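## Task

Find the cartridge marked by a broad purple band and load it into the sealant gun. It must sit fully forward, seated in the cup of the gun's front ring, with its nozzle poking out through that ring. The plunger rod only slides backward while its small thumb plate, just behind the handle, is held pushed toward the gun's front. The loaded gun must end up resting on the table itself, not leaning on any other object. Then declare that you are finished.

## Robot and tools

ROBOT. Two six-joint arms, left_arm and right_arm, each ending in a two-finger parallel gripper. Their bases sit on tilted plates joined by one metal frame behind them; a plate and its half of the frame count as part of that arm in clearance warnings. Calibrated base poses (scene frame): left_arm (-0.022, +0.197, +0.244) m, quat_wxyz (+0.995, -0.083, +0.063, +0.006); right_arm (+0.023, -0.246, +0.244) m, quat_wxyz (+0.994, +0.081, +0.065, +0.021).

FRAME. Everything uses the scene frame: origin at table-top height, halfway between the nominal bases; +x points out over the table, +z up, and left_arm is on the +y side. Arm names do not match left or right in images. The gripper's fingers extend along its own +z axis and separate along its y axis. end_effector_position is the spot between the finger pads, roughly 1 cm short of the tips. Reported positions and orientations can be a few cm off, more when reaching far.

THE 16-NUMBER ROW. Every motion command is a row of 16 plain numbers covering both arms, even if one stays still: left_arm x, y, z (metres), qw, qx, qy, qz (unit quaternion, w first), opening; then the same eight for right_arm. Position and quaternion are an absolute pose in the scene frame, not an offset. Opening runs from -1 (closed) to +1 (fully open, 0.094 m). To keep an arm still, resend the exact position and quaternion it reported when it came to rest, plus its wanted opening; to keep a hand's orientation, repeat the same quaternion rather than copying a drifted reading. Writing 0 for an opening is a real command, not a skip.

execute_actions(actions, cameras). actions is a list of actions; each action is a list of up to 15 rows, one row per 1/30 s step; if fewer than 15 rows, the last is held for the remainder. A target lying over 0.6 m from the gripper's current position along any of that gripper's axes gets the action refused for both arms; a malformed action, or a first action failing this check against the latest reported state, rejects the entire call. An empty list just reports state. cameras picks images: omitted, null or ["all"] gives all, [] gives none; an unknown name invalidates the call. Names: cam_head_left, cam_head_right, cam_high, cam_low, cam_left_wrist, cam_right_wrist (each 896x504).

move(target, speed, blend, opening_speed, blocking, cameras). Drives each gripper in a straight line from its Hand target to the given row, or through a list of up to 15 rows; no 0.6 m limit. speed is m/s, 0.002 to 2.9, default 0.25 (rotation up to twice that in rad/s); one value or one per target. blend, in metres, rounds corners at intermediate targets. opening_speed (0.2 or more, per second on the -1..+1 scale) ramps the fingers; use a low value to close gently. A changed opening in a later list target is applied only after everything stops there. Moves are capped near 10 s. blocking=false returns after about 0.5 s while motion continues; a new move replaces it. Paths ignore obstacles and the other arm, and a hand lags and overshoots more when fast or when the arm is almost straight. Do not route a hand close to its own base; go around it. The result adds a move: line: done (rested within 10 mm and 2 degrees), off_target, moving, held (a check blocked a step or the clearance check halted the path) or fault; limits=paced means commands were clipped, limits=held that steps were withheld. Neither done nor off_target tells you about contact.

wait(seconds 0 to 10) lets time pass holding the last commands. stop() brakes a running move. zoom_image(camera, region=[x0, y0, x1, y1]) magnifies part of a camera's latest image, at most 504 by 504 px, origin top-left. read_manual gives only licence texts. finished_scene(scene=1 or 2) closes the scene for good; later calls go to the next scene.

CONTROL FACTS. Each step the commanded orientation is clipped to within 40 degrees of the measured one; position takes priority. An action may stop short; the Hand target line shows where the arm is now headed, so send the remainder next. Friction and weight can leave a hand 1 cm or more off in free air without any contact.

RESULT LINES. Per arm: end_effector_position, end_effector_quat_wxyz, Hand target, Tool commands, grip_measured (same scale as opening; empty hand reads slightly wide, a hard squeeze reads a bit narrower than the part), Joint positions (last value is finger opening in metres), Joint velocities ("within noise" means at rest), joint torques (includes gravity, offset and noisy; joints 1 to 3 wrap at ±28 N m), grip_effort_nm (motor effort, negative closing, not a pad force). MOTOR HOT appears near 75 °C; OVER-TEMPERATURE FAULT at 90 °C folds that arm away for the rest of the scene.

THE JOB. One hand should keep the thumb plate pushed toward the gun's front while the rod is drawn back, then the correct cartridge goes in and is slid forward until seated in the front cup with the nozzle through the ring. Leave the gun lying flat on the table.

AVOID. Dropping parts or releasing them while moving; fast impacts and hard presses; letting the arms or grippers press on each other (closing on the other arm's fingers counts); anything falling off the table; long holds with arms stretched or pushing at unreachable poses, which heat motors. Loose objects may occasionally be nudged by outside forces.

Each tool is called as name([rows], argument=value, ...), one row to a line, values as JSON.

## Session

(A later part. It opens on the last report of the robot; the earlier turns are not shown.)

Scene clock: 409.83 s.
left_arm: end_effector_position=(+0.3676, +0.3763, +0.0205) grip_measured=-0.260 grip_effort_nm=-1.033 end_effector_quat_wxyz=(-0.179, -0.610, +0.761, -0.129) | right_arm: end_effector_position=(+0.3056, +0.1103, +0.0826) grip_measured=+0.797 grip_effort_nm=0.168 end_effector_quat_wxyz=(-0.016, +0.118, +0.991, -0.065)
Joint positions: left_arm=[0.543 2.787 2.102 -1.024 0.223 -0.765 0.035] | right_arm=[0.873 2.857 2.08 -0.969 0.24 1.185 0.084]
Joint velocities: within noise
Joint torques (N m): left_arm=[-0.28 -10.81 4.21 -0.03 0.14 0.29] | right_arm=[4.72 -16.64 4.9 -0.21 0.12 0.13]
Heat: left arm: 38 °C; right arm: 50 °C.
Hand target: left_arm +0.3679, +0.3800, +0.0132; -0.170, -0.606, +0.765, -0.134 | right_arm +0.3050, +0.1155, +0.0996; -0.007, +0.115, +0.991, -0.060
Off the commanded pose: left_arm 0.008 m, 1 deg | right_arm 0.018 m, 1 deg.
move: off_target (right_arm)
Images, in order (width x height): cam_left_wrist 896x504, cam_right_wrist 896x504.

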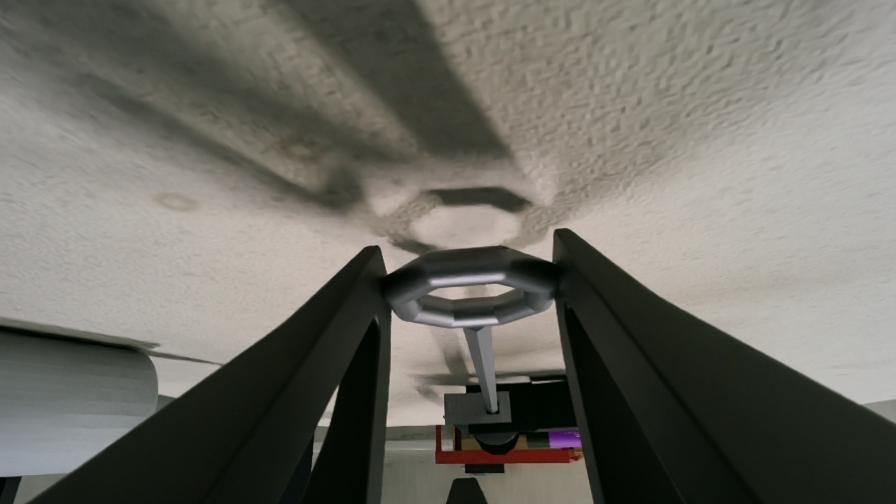

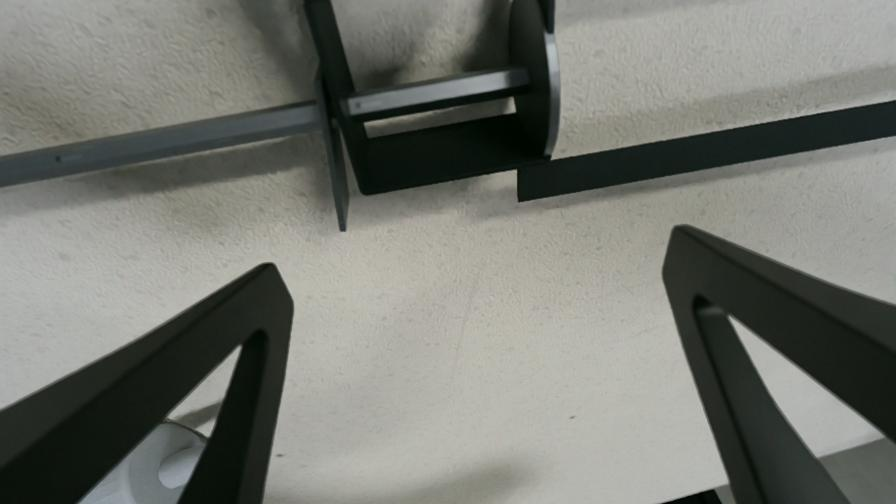

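move([
  [0.3680, 0.3800, 0.013, -0.170, -0.606, 0.765, -0.134, -0.4, 0.30, -0.10, 0.20, 0.0, 0.10, 0.995, 0.0, 0.8],
  [0.3680, 0.3800, 0.013, -0.170, -0.606, 0.765, -0.134, -0.4, 0.372, -0.441, 0.14, 0.0, 0.05, 0.9987, 0.0, 0.8],
], speed=0.4, blend=0.05)

Scene clock: 421.93 s.
left_arm: end_effector_position=(+0.3676, +0.3763, +0.0205) grip_measured=-0.260 grip_effort_nm=-1.028 end_effector_quat_wxyz=(-0.179, -0.610, +0.761, -0.129) | right_arm: end_effector_position=(+0.3654, -0.4440, +0.1405) grip_measured=+0.797 grip_effort_nm=0.168 end_effector_quat_wxyz=(-0.003, +0.056, +0.998, -0.008)
Joint positions: left_arm=[0.543 2.787 2.102 -1.024 0.223 -0.765 0.035] | right_arm=[-0.54 2.064 1.274 -0.585 0.092 -0.393 0.084]
Joint velocities: within noise
Joint torques (N m): left_arm=[-0.32 -10.74 4.16 -0.02 0.18 0.26] | right_arm=[1.52 -9.14 7.05 0.16 -0.1 -0.01]
Heat: left arm: 38 °C; right arm: 52 °C.
Hand target: left_arm +0.3679, +0.3800, +0.0132; -0.170, -0.606, +0.765, -0.134 | right_arm +0.3718, -0.4410, +0.1400; +0.000, +0.050, +0.999, +0.000
Off the commanded pose: left_arm 0.008 m, 1 deg | right_arm 0.007 m, 1 deg.
move: done

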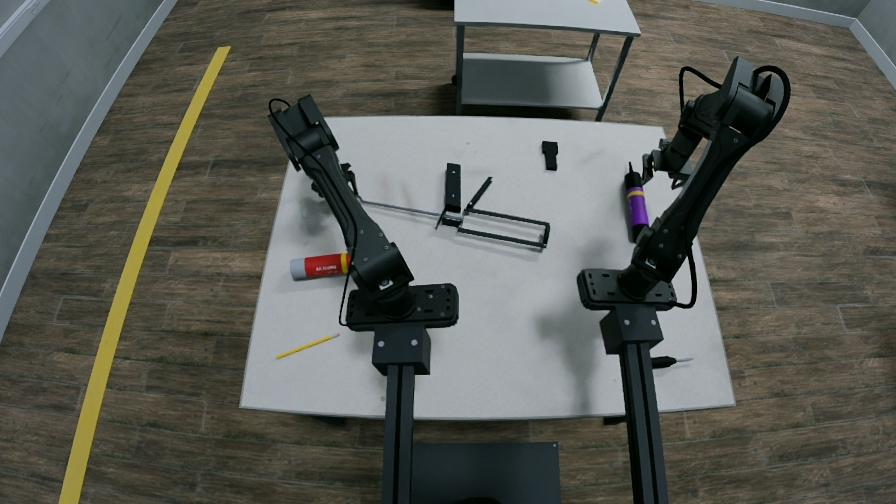

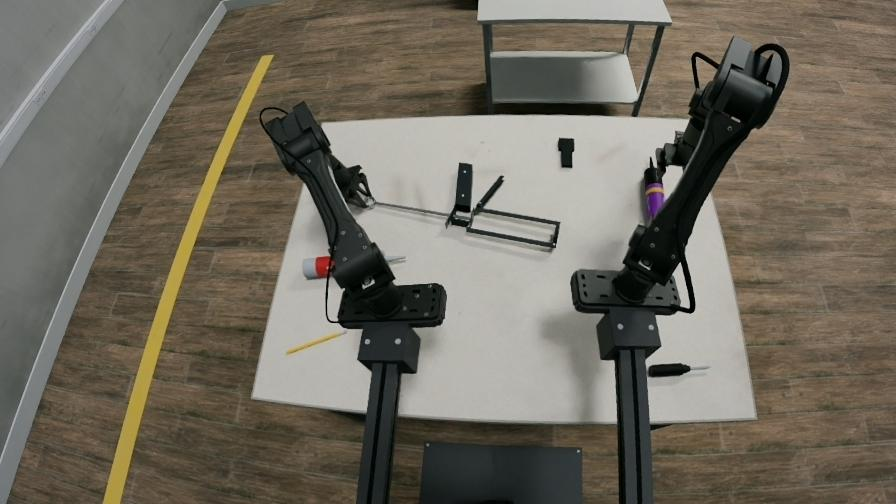

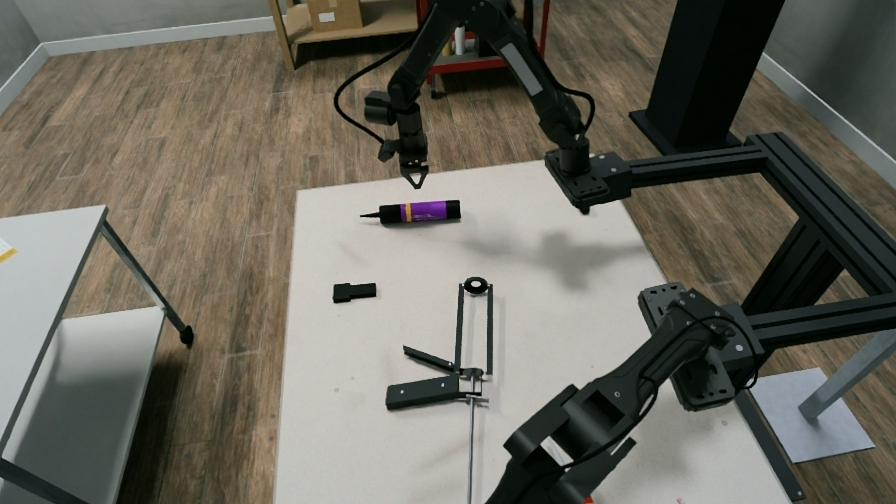

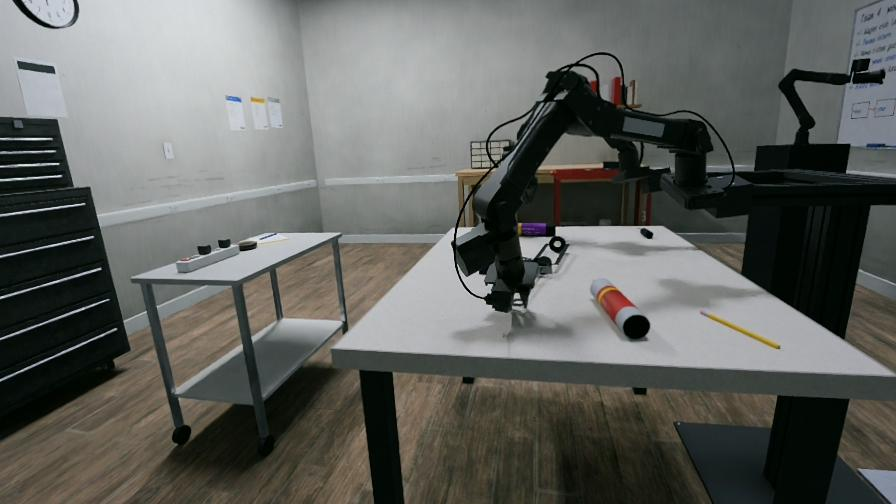

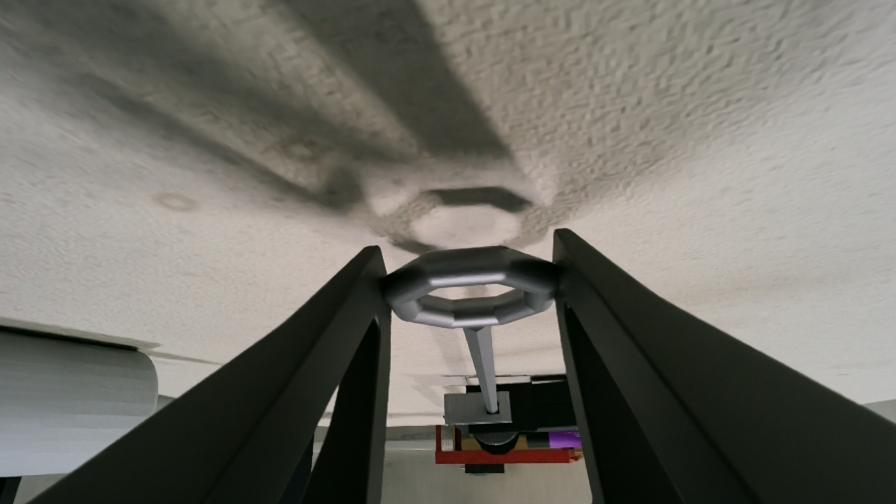

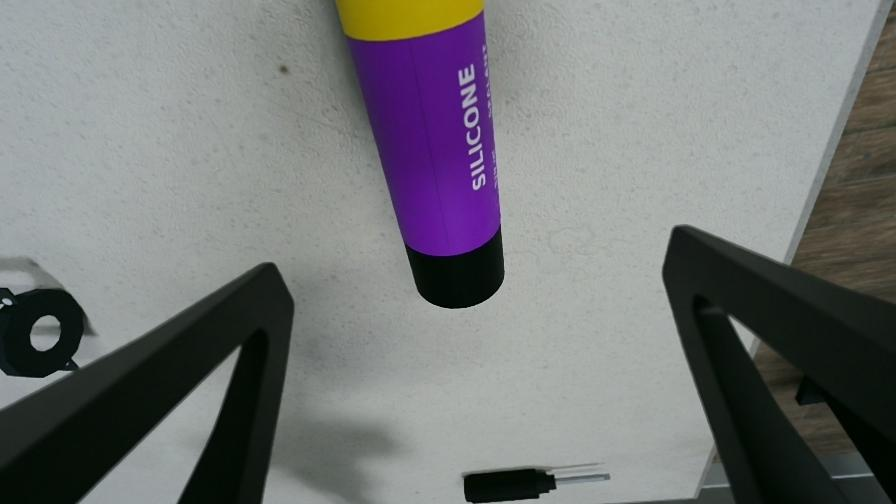

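move([
  [0.3680, 0.3800, 0.013, -0.170, -0.606, 0.765, -0.134, -0.4, 0.378, -0.4335, 0.030, 0.0, 0.055, 0.9985, 0.0, 0.8],
  [0.3680, 0.3800, 0.013, -0.170, -0.606, 0.765, -0.134, -0.4, 0.378, -0.4335, 0.030, 0.0, 0.055, 0.9985, 0.0, -0.0],
], speed=0.15, opening_speed=0.8, cameras=["cam_right_wrist","cam_high"])

Scene clock: 429.43 s.
left_arm: end_effector_position=(+0.3676, +0.3763, +0.0205) grip_measured=-0.260 grip_effort_nm=-1.028 end_effector_quat_wxyz=(-0.179, -0.610, +0.761, -0.129) | right_arm: end_effector_position=(+0.3666, -0.4348, +0.0322) grip_measured=+0.019 grip_effort_nm=-0.926 end_effector_quat_wxyz=(-0.015, +0.055, +0.998, +0.000)
Joint positions: left_arm=[0.543 2.787 2.102 -1.024 0.223 -0.765 0.035] | right_arm=[-0.54 2.392 1.328 -0.339 0.089 -0.392 0.048]
Joint velocities: within noise
Joint torques (N m): left_arm=[-0.35 -10.81 4.37 -0.06 0.14 0.27] | right_arm=[1.8 -10.13 5.05 0.41 -0.1 0.09]
Heat: left arm: 38 °C; right arm: 50 °C.
Hand target: left_arm +0.3679, +0.3800, +0.0132; -0.170, -0.606, +0.765, -0.134 | right_arm +0.3778, -0.4334, +0.0303; +0.000, +0.055, +0.998, +0.000
Off the commanded pose: left_arm 0.008 m, 1 deg | right_arm 0.012 m, 2 deg.
move: off_target (right_arm); target 2's new opening was sent with right_arm's hand 0.012 m and 2 deg from that target
Images, in order (width x height): cam_high 896x504, cam_right_wrist 896x504.

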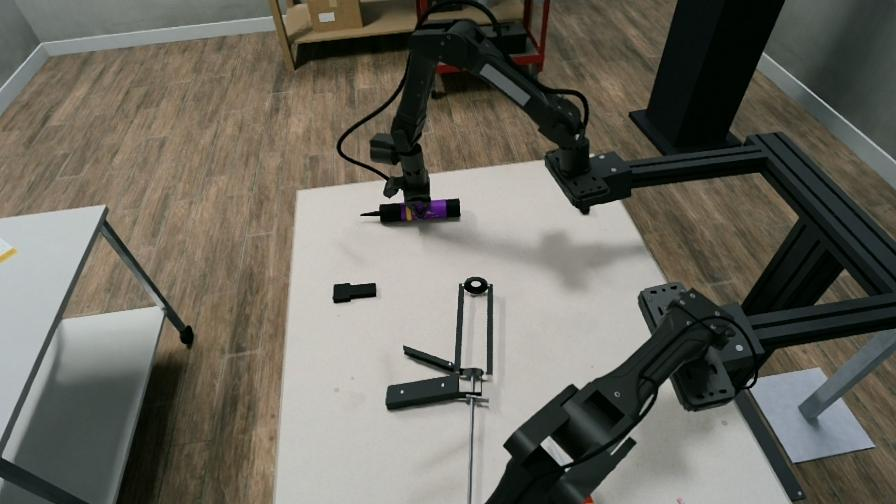

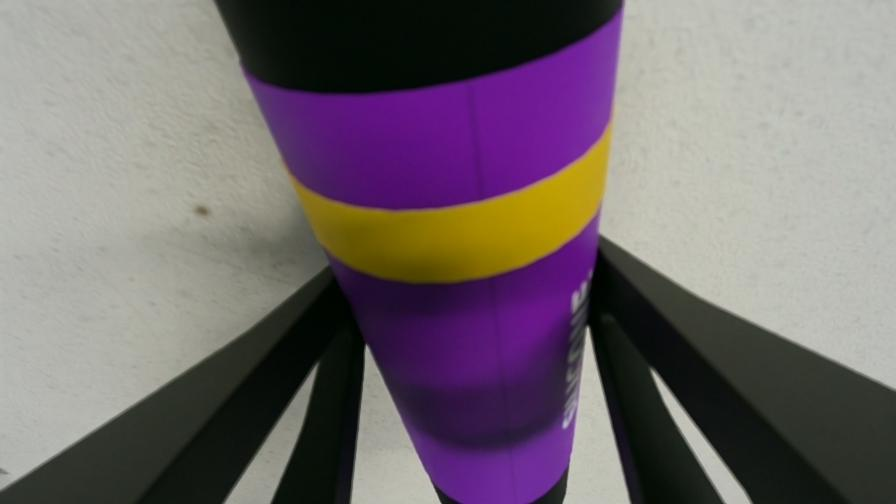

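move([
  [0.3680, 0.3800, 0.013, -0.170, -0.606, 0.765, -0.134, -0.4, 0.376, -0.42, 0.10, 0.0, 0.055, 0.9985, 0.0, -0.0],
  [0.3680, 0.3800, 0.013, -0.170, -0.606, 0.765, -0.134, -0.4, 0.355, -0.33, 0.10, 0.0, 0.7804, 0.6252, 0.0, -0.0],
], speed=[0.15, 0.5], cameras=["cam_right_wrist","cam_high"])

Scene clock: 439.30 s.
left_arm: end_effector_position=(+0.3676, +0.3763, +0.0205) grip_measured=-0.260 grip_effort_nm=-1.033 end_effector_quat_wxyz=(-0.179, -0.610, +0.761, -0.129) | right_arm: end_effector_position=(+0.3414, -0.3269, +0.0849) grip_measured=+0.015 grip_effort_nm=-1.004 end_effector_quat_wxyz=(-0.026, +0.780, +0.625, -0.009)
Joint positions: left_arm=[0.543 2.787 2.102 -1.024 0.223 -0.765 0.035] | right_arm=[-0.286 2.14 1.016 -0.331 0.105 1.542 0.048]
Joint velocities: within noise
Joint torques (N m): left_arm=[-0.46 -10.86 4.25 -0.06 0.17 0.27] | right_arm=[2.66 -13.56 3.33 0.17 0.16 0.04]
Heat: left arm: 38 °C; right arm: 51 °C.
Hand target: left_arm +0.3679, +0.3800, +0.0132; -0.170, -0.606, +0.765, -0.134 | right_arm +0.3548, -0.3298, +0.0996; +0.000, +0.781, +0.625, +0.000
Off the commanded pose: left_arm 0.008 m, 1 deg | right_arm 0.021 m, 3 deg.
move: off_target (right_arm)
Images, in order (width x height): cam_high 896x504, cam_right_wrist 896x504.

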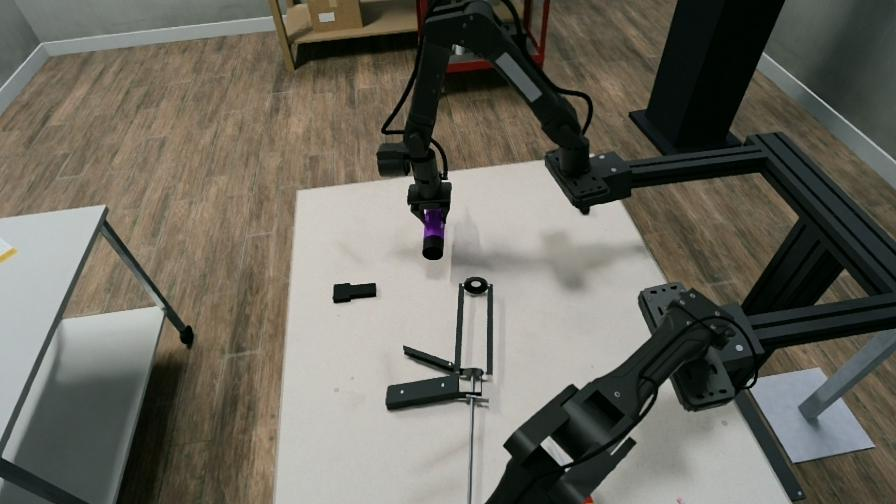

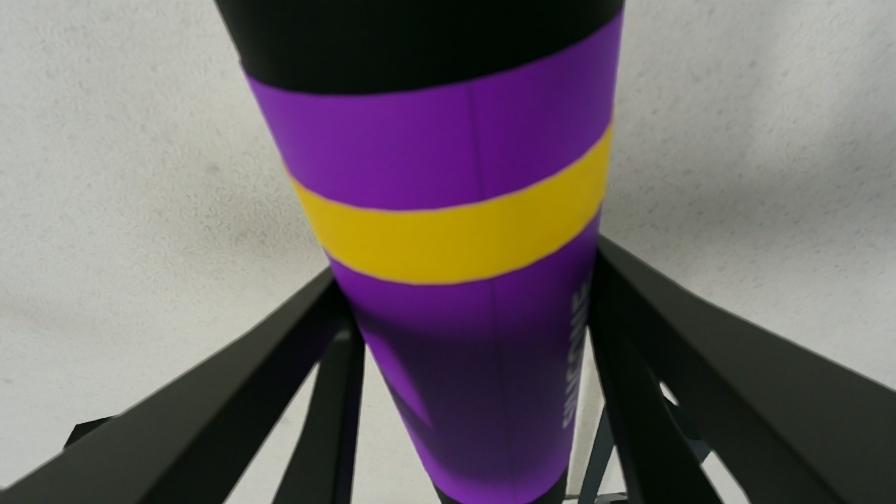

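move([
  [0.3680, 0.3800, 0.013, -0.170, -0.606, 0.765, -0.134, -0.4, 0.361, -0.333, 0.034, 0.0, 0.7804, 0.6252, 0.0, -0.0],
  [0.3680, 0.3800, 0.013, -0.170, -0.606, 0.765, -0.134, -0.4, 0.361, -0.333, 0.030, 0.0, 0.7804, 0.6252, 0.0, -0.0],
], speed=[0.15,0.03], cameras=["cam_right_wrist","cam_high","cam_low"])

zoom_image(camera="cam_high", region=[360, 130, 560, 430])

Scene clock: 446.70 s.
left_arm: end_effector_position=(+0.3676, +0.3763, +0.0205) grip_measured=-0.260 grip_effort_nm=-1.028 end_effector_quat_wxyz=(-0.179, -0.610, +0.761, -0.129) | right_arm: end_effector_position=(+0.3534, -0.3259, +0.0316) grip_measured=+0.015 grip_effort_nm=-1.009 end_effector_quat_wxyz=(-0.014, +0.777, +0.629, -0.001)
Joint positions: left_arm=[0.543 2.787 2.102 -1.024 0.223 -0.765 0.035] | right_arm=[-0.292 2.336 1.076 -0.165 0.105 1.524 0.048]
Joint velocities: within noise
Joint torques (N m): left_arm=[-0.31 -10.81 4.22 -0.06 0.12 0.28] | right_arm=[0.77 -9.13 4.15 0.35 0.16 0]
Heat: left arm: 39 °C; right arm: 52 °C.
Hand target: left_arm +0.3679, +0.3800, +0.0132; -0.170, -0.606, +0.765, -0.134 | right_arm +0.3608, -0.3330, +0.0303; +0.000, +0.781, +0.625, +0.000
Off the commanded pose: left_arm 0.008 m, 1 deg | right_arm 0.011 m, 2 deg.
move: off_target (right_arm)
Images, in order (width x height): cam_high 896x504, cam_low 896x504, cam_right_wrist 896x504.

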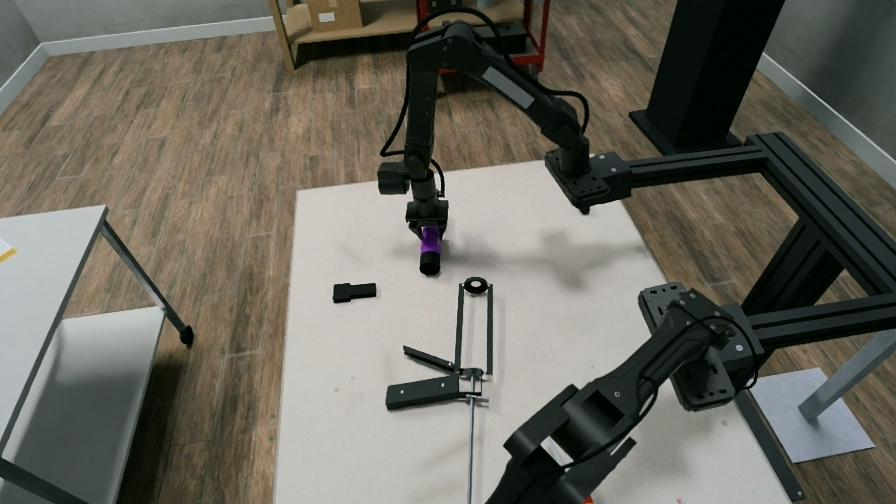

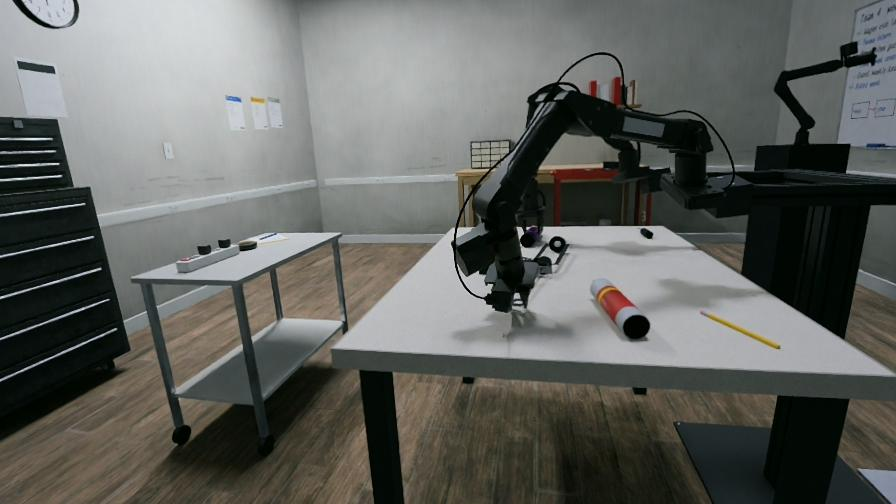

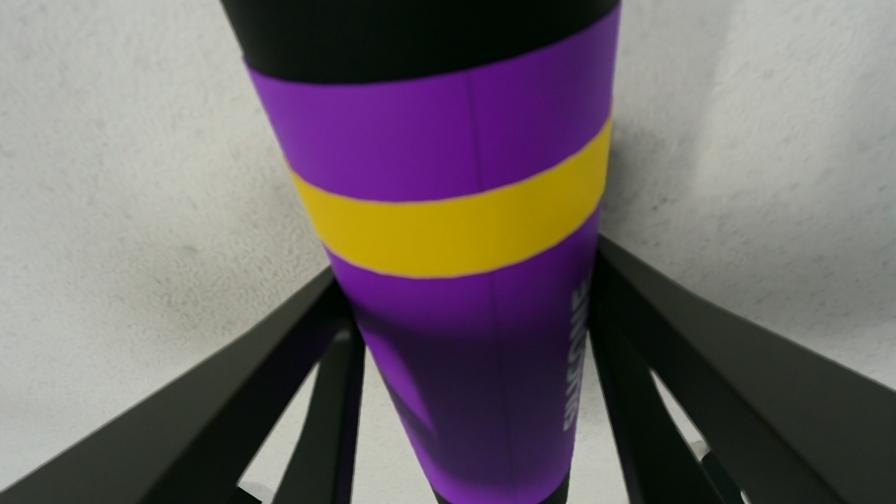

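Scaled by 1.680 from the camera's 896x504 image, which has a finer 1280x720 frame.

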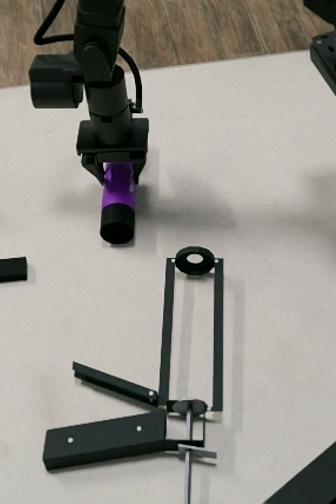

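move([
  [0.3680, 0.3800, 0.013, -0.170, -0.606, 0.765, -0.134, -0.4, 0.361, -0.333, 0.030, 0.0, 0.7804, 0.6252, 0.0, 0.8],
  [0.3680, 0.3800, 0.013, -0.170, -0.606, 0.765, -0.134, -0.4, 0.361, -0.333, 0.14, 0.0, 0.7804, 0.6252, 0.0, 0.8],
  [0.3680, 0.3800, 0.013, -0.170, -0.606, 0.765, -0.134, -0.4, 0.361, -0.333, 0.14, 0.0, 0.1132, 0.9936, 0.0, 0.8],
  [0.3680, 0.3800, 0.013, -0.170, -0.606, 0.765, -0.134, -0.4, 0.361, -0.333, 0.14, 0.0, -0.6252, 0.7804, 0.0, 0.8],
], speed=[0.1,0.2,0.8,0.8], opening_speed=1.0, cameras=["cam_right_wrist","cam_high","cam_head_right"])

Scene clock: 456.20 s.
left_arm: end_effector_position=(+0.3676, +0.3763, +0.0205) grip_measured=-0.260 grip_effort_nm=-1.023 end_effector_quat_wxyz=(-0.179, -0.610, +0.761, -0.129) | right_arm: end_effector_position=(+0.3557, -0.3357, +0.1328) grip_measured=+0.797 grip_effort_nm=0.159 end_effector_quat_wxyz=(-0.011, -0.621, +0.784, +0.002)
Joint positions: left_arm=[0.543 2.787 2.102 -1.024 0.223 -0.765 0.035] | right_arm=[-0.266 2 1.05 -0.471 0.14 -1.572 0.084]
Joint velocities: within noise
Joint torques (N m): left_arm=[-0.29 -10.73 4.22 -0.05 0.16 0.3] | right_arm=[1.73 -10.82 4.67 0.11 -0.12 -0.03]
Heat: left arm: 39 °C; right arm: 51 °C.
Hand target: left_arm +0.3679, +0.3800, +0.0132; -0.170, -0.606, +0.765, -0.134 | right_arm +0.3610, -0.3330, +0.1400; +0.000, -0.625, +0.780, +0.000
Off the commanded pose: left_arm 0.008 m, 1 deg | right_arm 0.009 m, 1 deg.
move: done
Images, in order (width x height): cam_head_right 896x504, cam_high 896x504, cam_right_wrist 896x504.

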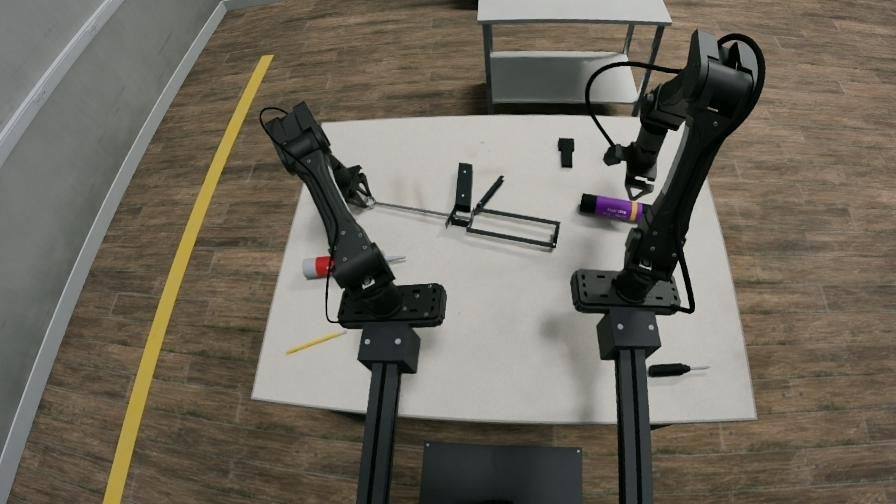

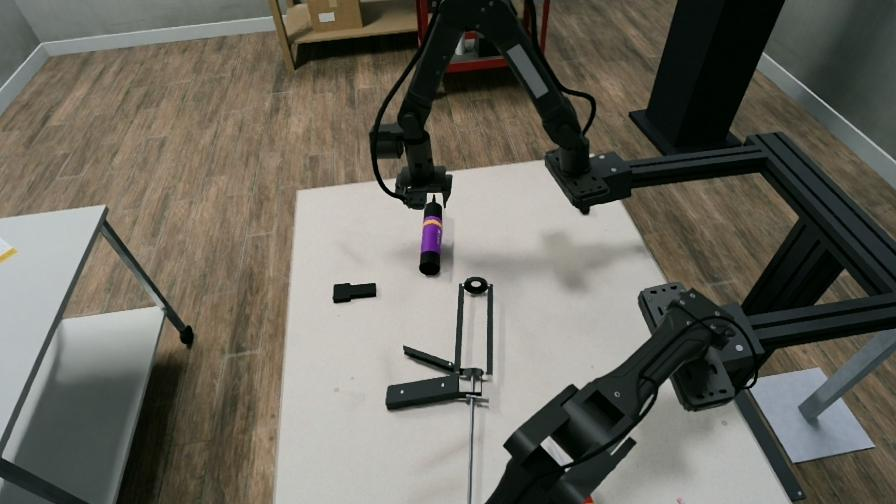

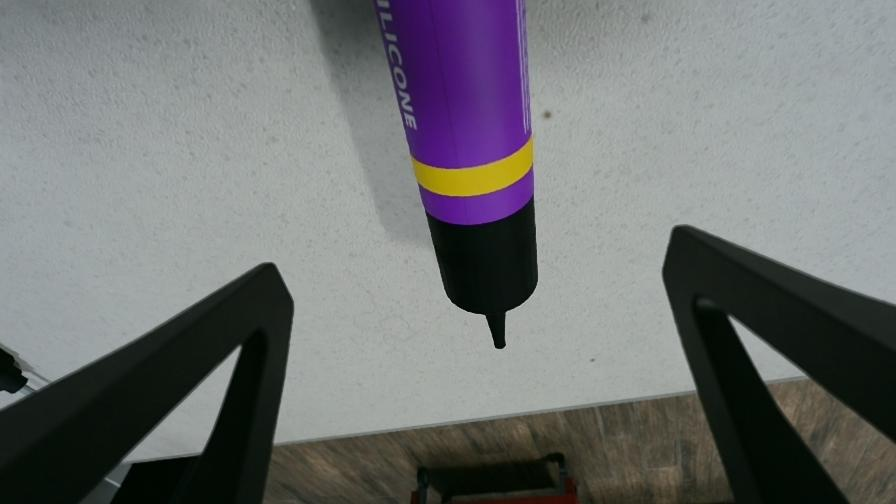

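move([
  [0.3680, 0.3800, 0.013, -0.170, -0.606, 0.765, -0.134, -0.4, 0.358, -0.327, 0.032, 0.0, -0.6293, 0.7771, 0.0, 0.8],
  [0.3680, 0.3800, 0.013, -0.170, -0.606, 0.765, -0.134, -0.4, 0.358, -0.327, 0.032, 0.0, -0.6293, 0.7771, 0.0, 0.0],
  [0.3680, 0.3800, 0.013, -0.170, -0.606, 0.765, -0.134, -0.4, 0.350, -0.300, 0.12, 0.0, -0.6293, 0.7771, 0.0, 0.0],
], speed=[0.15,0.1,0.15], opening_speed=1.0, cameras=["cam_right_wrist","cam_high","cam_head_right"])

Scene clock: 464.57 s.
left_arm: end_effector_position=(+0.3676, +0.3763, +0.0205) grip_measured=-0.260 grip_effort_nm=-1.023 end_effector_quat_wxyz=(-0.179, -0.610, +0.761, -0.129) | right_arm: end_effector_position=(+0.3455, -0.3024, +0.1079) grip_measured=+0.001 grip_effort_nm=-1.004 end_effector_quat_wxyz=(-0.007, -0.628, +0.778, +0.005)
Joint positions: left_arm=[0.543 2.787 2.102 -1.024 0.223 -0.765 0.035] | right_arm=[-0.188 2.055 0.97 -0.346 0.141 -1.512 0.047]
Joint velocities: within noise
Joint torques (N m): left_arm=[-0.29 -10.81 4.33 -0.04 0.15 0.25] | right_arm=[2.54 -12.25 3.73 -0.04 0 0.05]
Heat: left arm: 39 °C; right arm: 52 °C.
Hand target: left_arm +0.3679, +0.3800, +0.0132; -0.170, -0.606, +0.765, -0.134 | right_arm +0.3499, -0.3000, +0.1195; +0.000, -0.629, +0.777, +0.000
Off the commanded pose: left_arm 0.008 m, 1 deg | right_arm 0.013 m, 1 deg.
move: off_target (right_arm)
Images, in order (width x height): cam_head_right 896x504, cam_high 896x504, cam_right_wrist 896x504.

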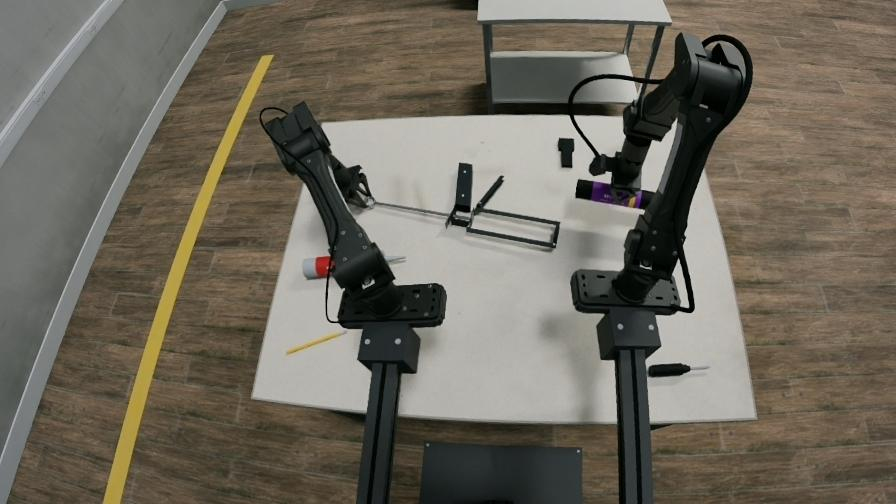

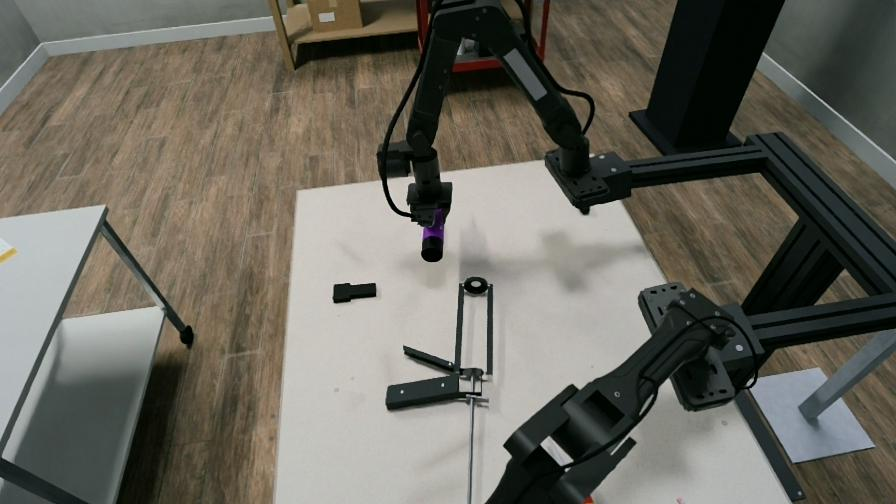

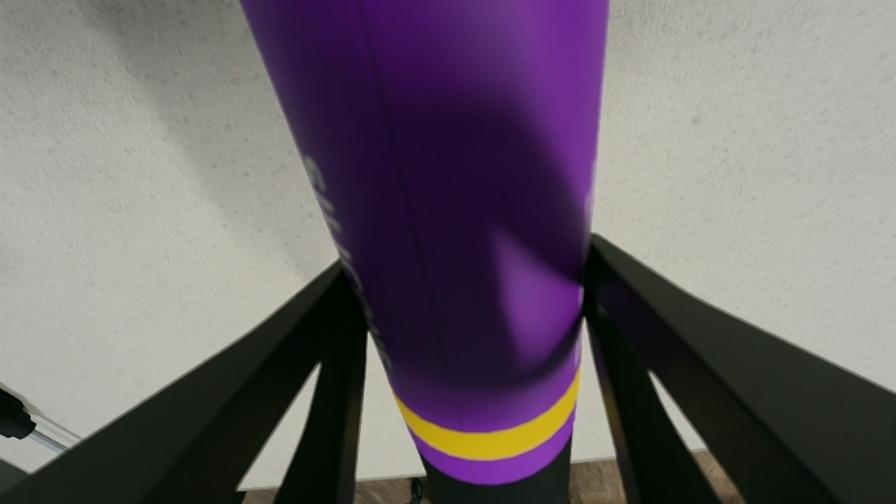

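move([
  [0.3680, 0.3800, 0.013, -0.170, -0.606, 0.765, -0.134, -0.4, 0.340, -0.250, 0.17, 0.0814, -0.6238, 0.7745, 0.0656, 0.0],
  [0.3680, 0.3800, 0.013, -0.170, -0.606, 0.765, -0.134, -0.4, 0.310, 0.045, 0.17, 0.0814, -0.6238, 0.7745, 0.0656, 0.0],
  [0.3680, 0.3800, 0.013, -0.170, -0.606, 0.765, -0.134, -0.4, 0.310, 0.045, 0.115, 0.0814, -0.6238, 0.7745, 0.0656, 0.0],
], speed=[0.2,0.25,0.15], blend=[0.03,0.03,0])

zoom_image(camera="cam_high", region=[360, 200, 560, 450])

zoom_image(camera="cam_head_left", region=[380, 130, 600, 300])

zoom_image(camera="cam_low", region=[450, 180, 630, 300])

Scene clock: 490.33 s.
left_arm: end_effector_position=(+0.3676, +0.3763, +0.0205) grip_measured=-0.260 grip_effort_nm=-1.028 end_effector_quat_wxyz=(-0.179, -0.610, +0.761, -0.129) | right_arm: end_effector_position=(+0.2964, +0.0334, +0.1085) grip_measured=+0.000 grip_effort_nm=-1.009 end_effector_quat_wxyz=(+0.054, -0.630, +0.772, +0.061)
Joint positions: left_arm=[0.543 2.787 2.102 -1.024 0.223 -0.765 0.035] | right_arm=[0.72 2.359 1.216 -0.324 0.094 -0.623 0.047]
Joint velocities: within noise
Joint torques (N m): left_arm=[-0.4 -10.86 4.31 -0.03 0.18 0.27] | right_arm=[2.36 -10.91 5.96 0.85 -0.1 0.05]
Heat: left arm: 39 °C; right arm: 50 °C.
Hand target: left_arm +0.3679, +0.3800, +0.0132; -0.170, -0.606, +0.765, -0.134 | right_arm +0.3099, +0.0446, +0.1156; +0.081, -0.624, +0.775, +0.066
Off the commanded pose: left_arm 0.008 m, 1 deg | right_arm 0.019 m, 3 deg.
move: off_target (right_arm); blend cut to 0.0275 m at target 2

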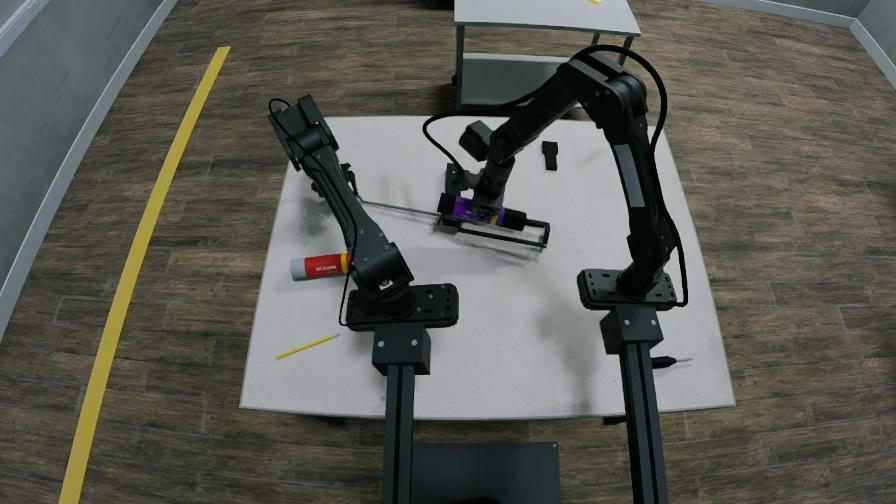

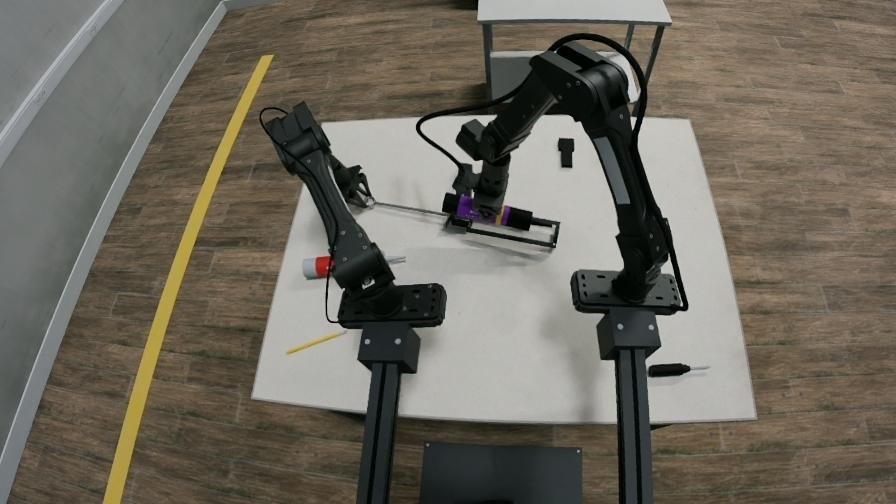

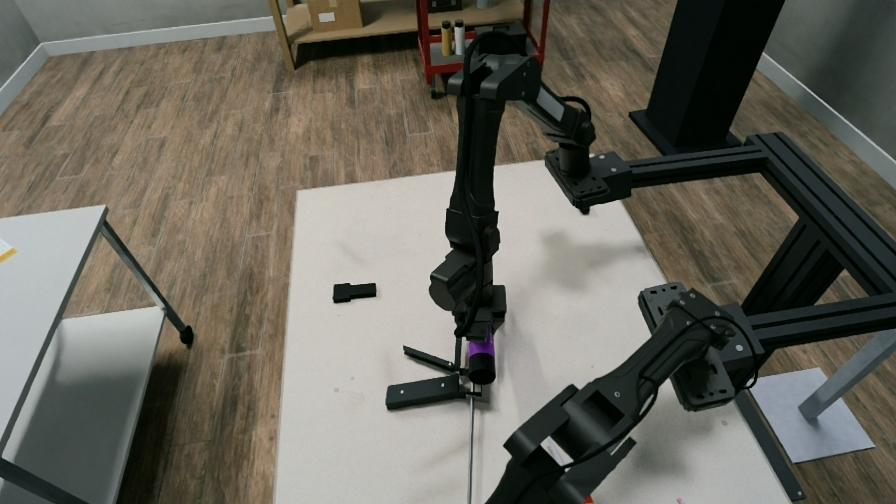

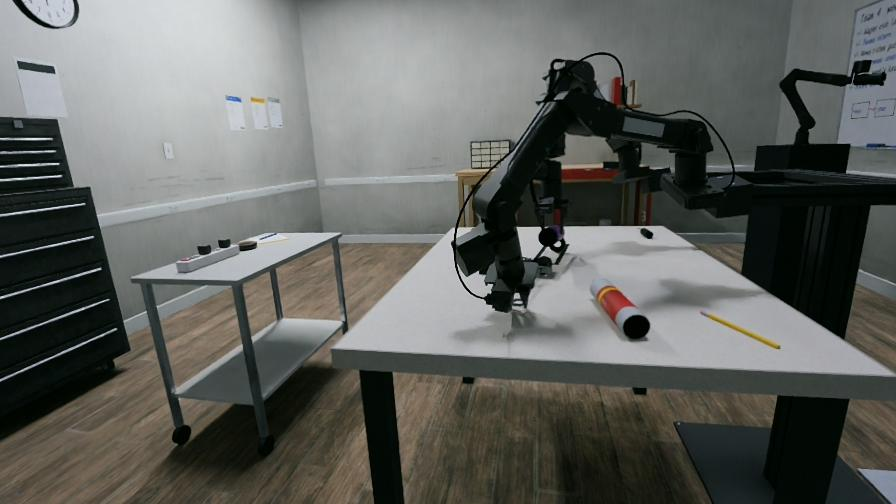

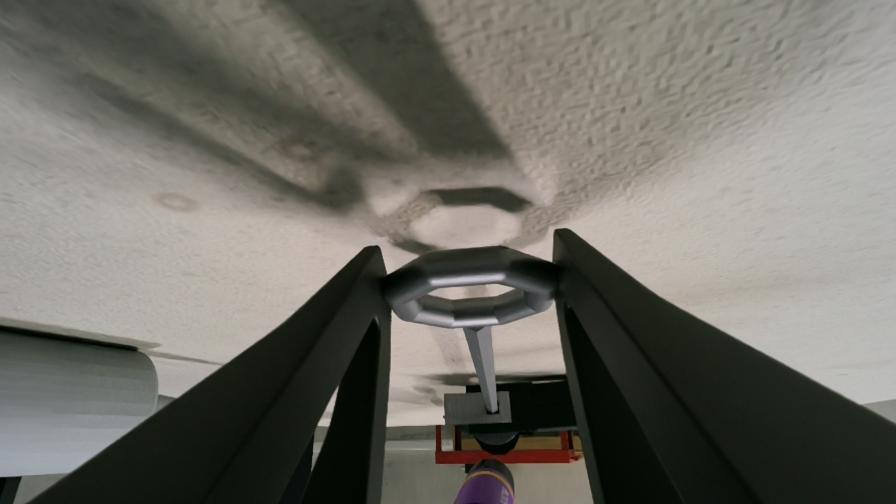

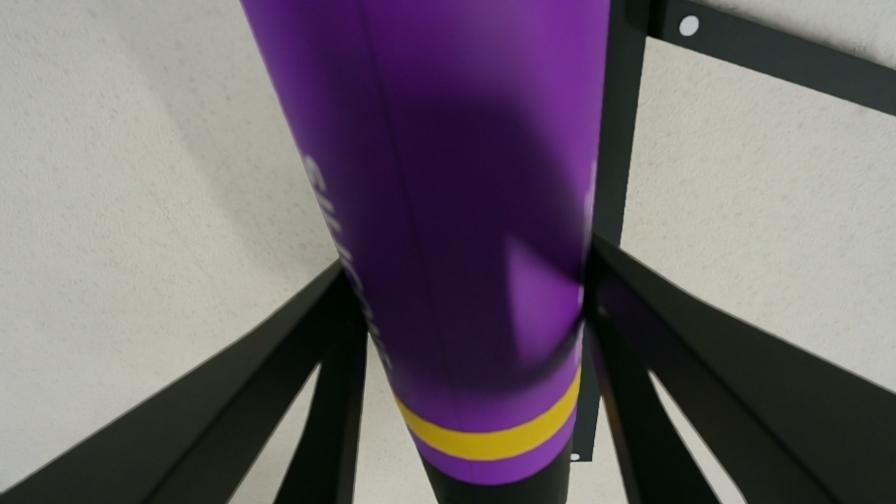

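Scaled by 2.016 from the camera's 896x504 image, which has a finer 1280x720 frame.

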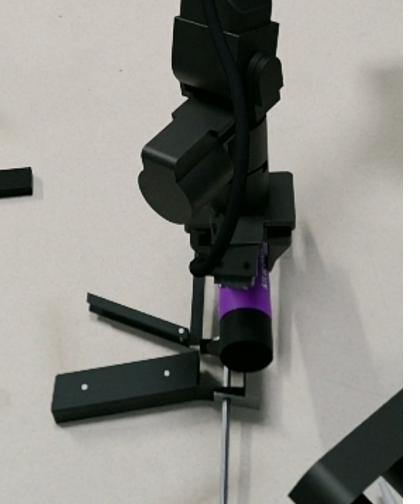

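Scaled by 2.291 from the camera's 896x504 image, which has a finer 1280x720 frame.

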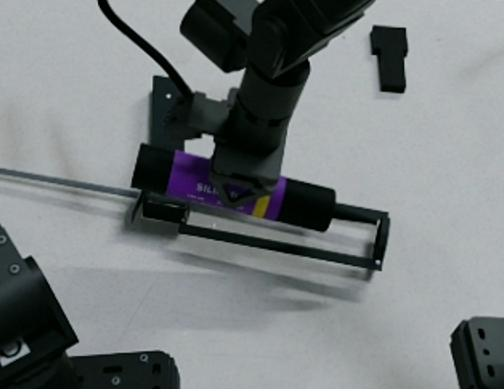

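Scaled by 2.800 from the camera's 896x504 image, which has a finer 1280x720 frame.

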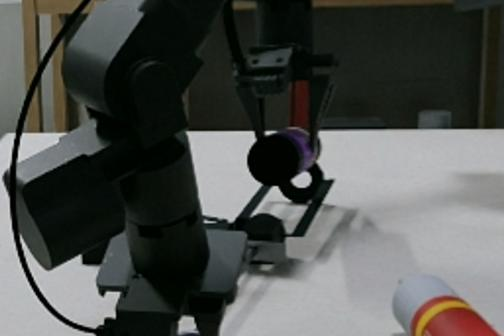

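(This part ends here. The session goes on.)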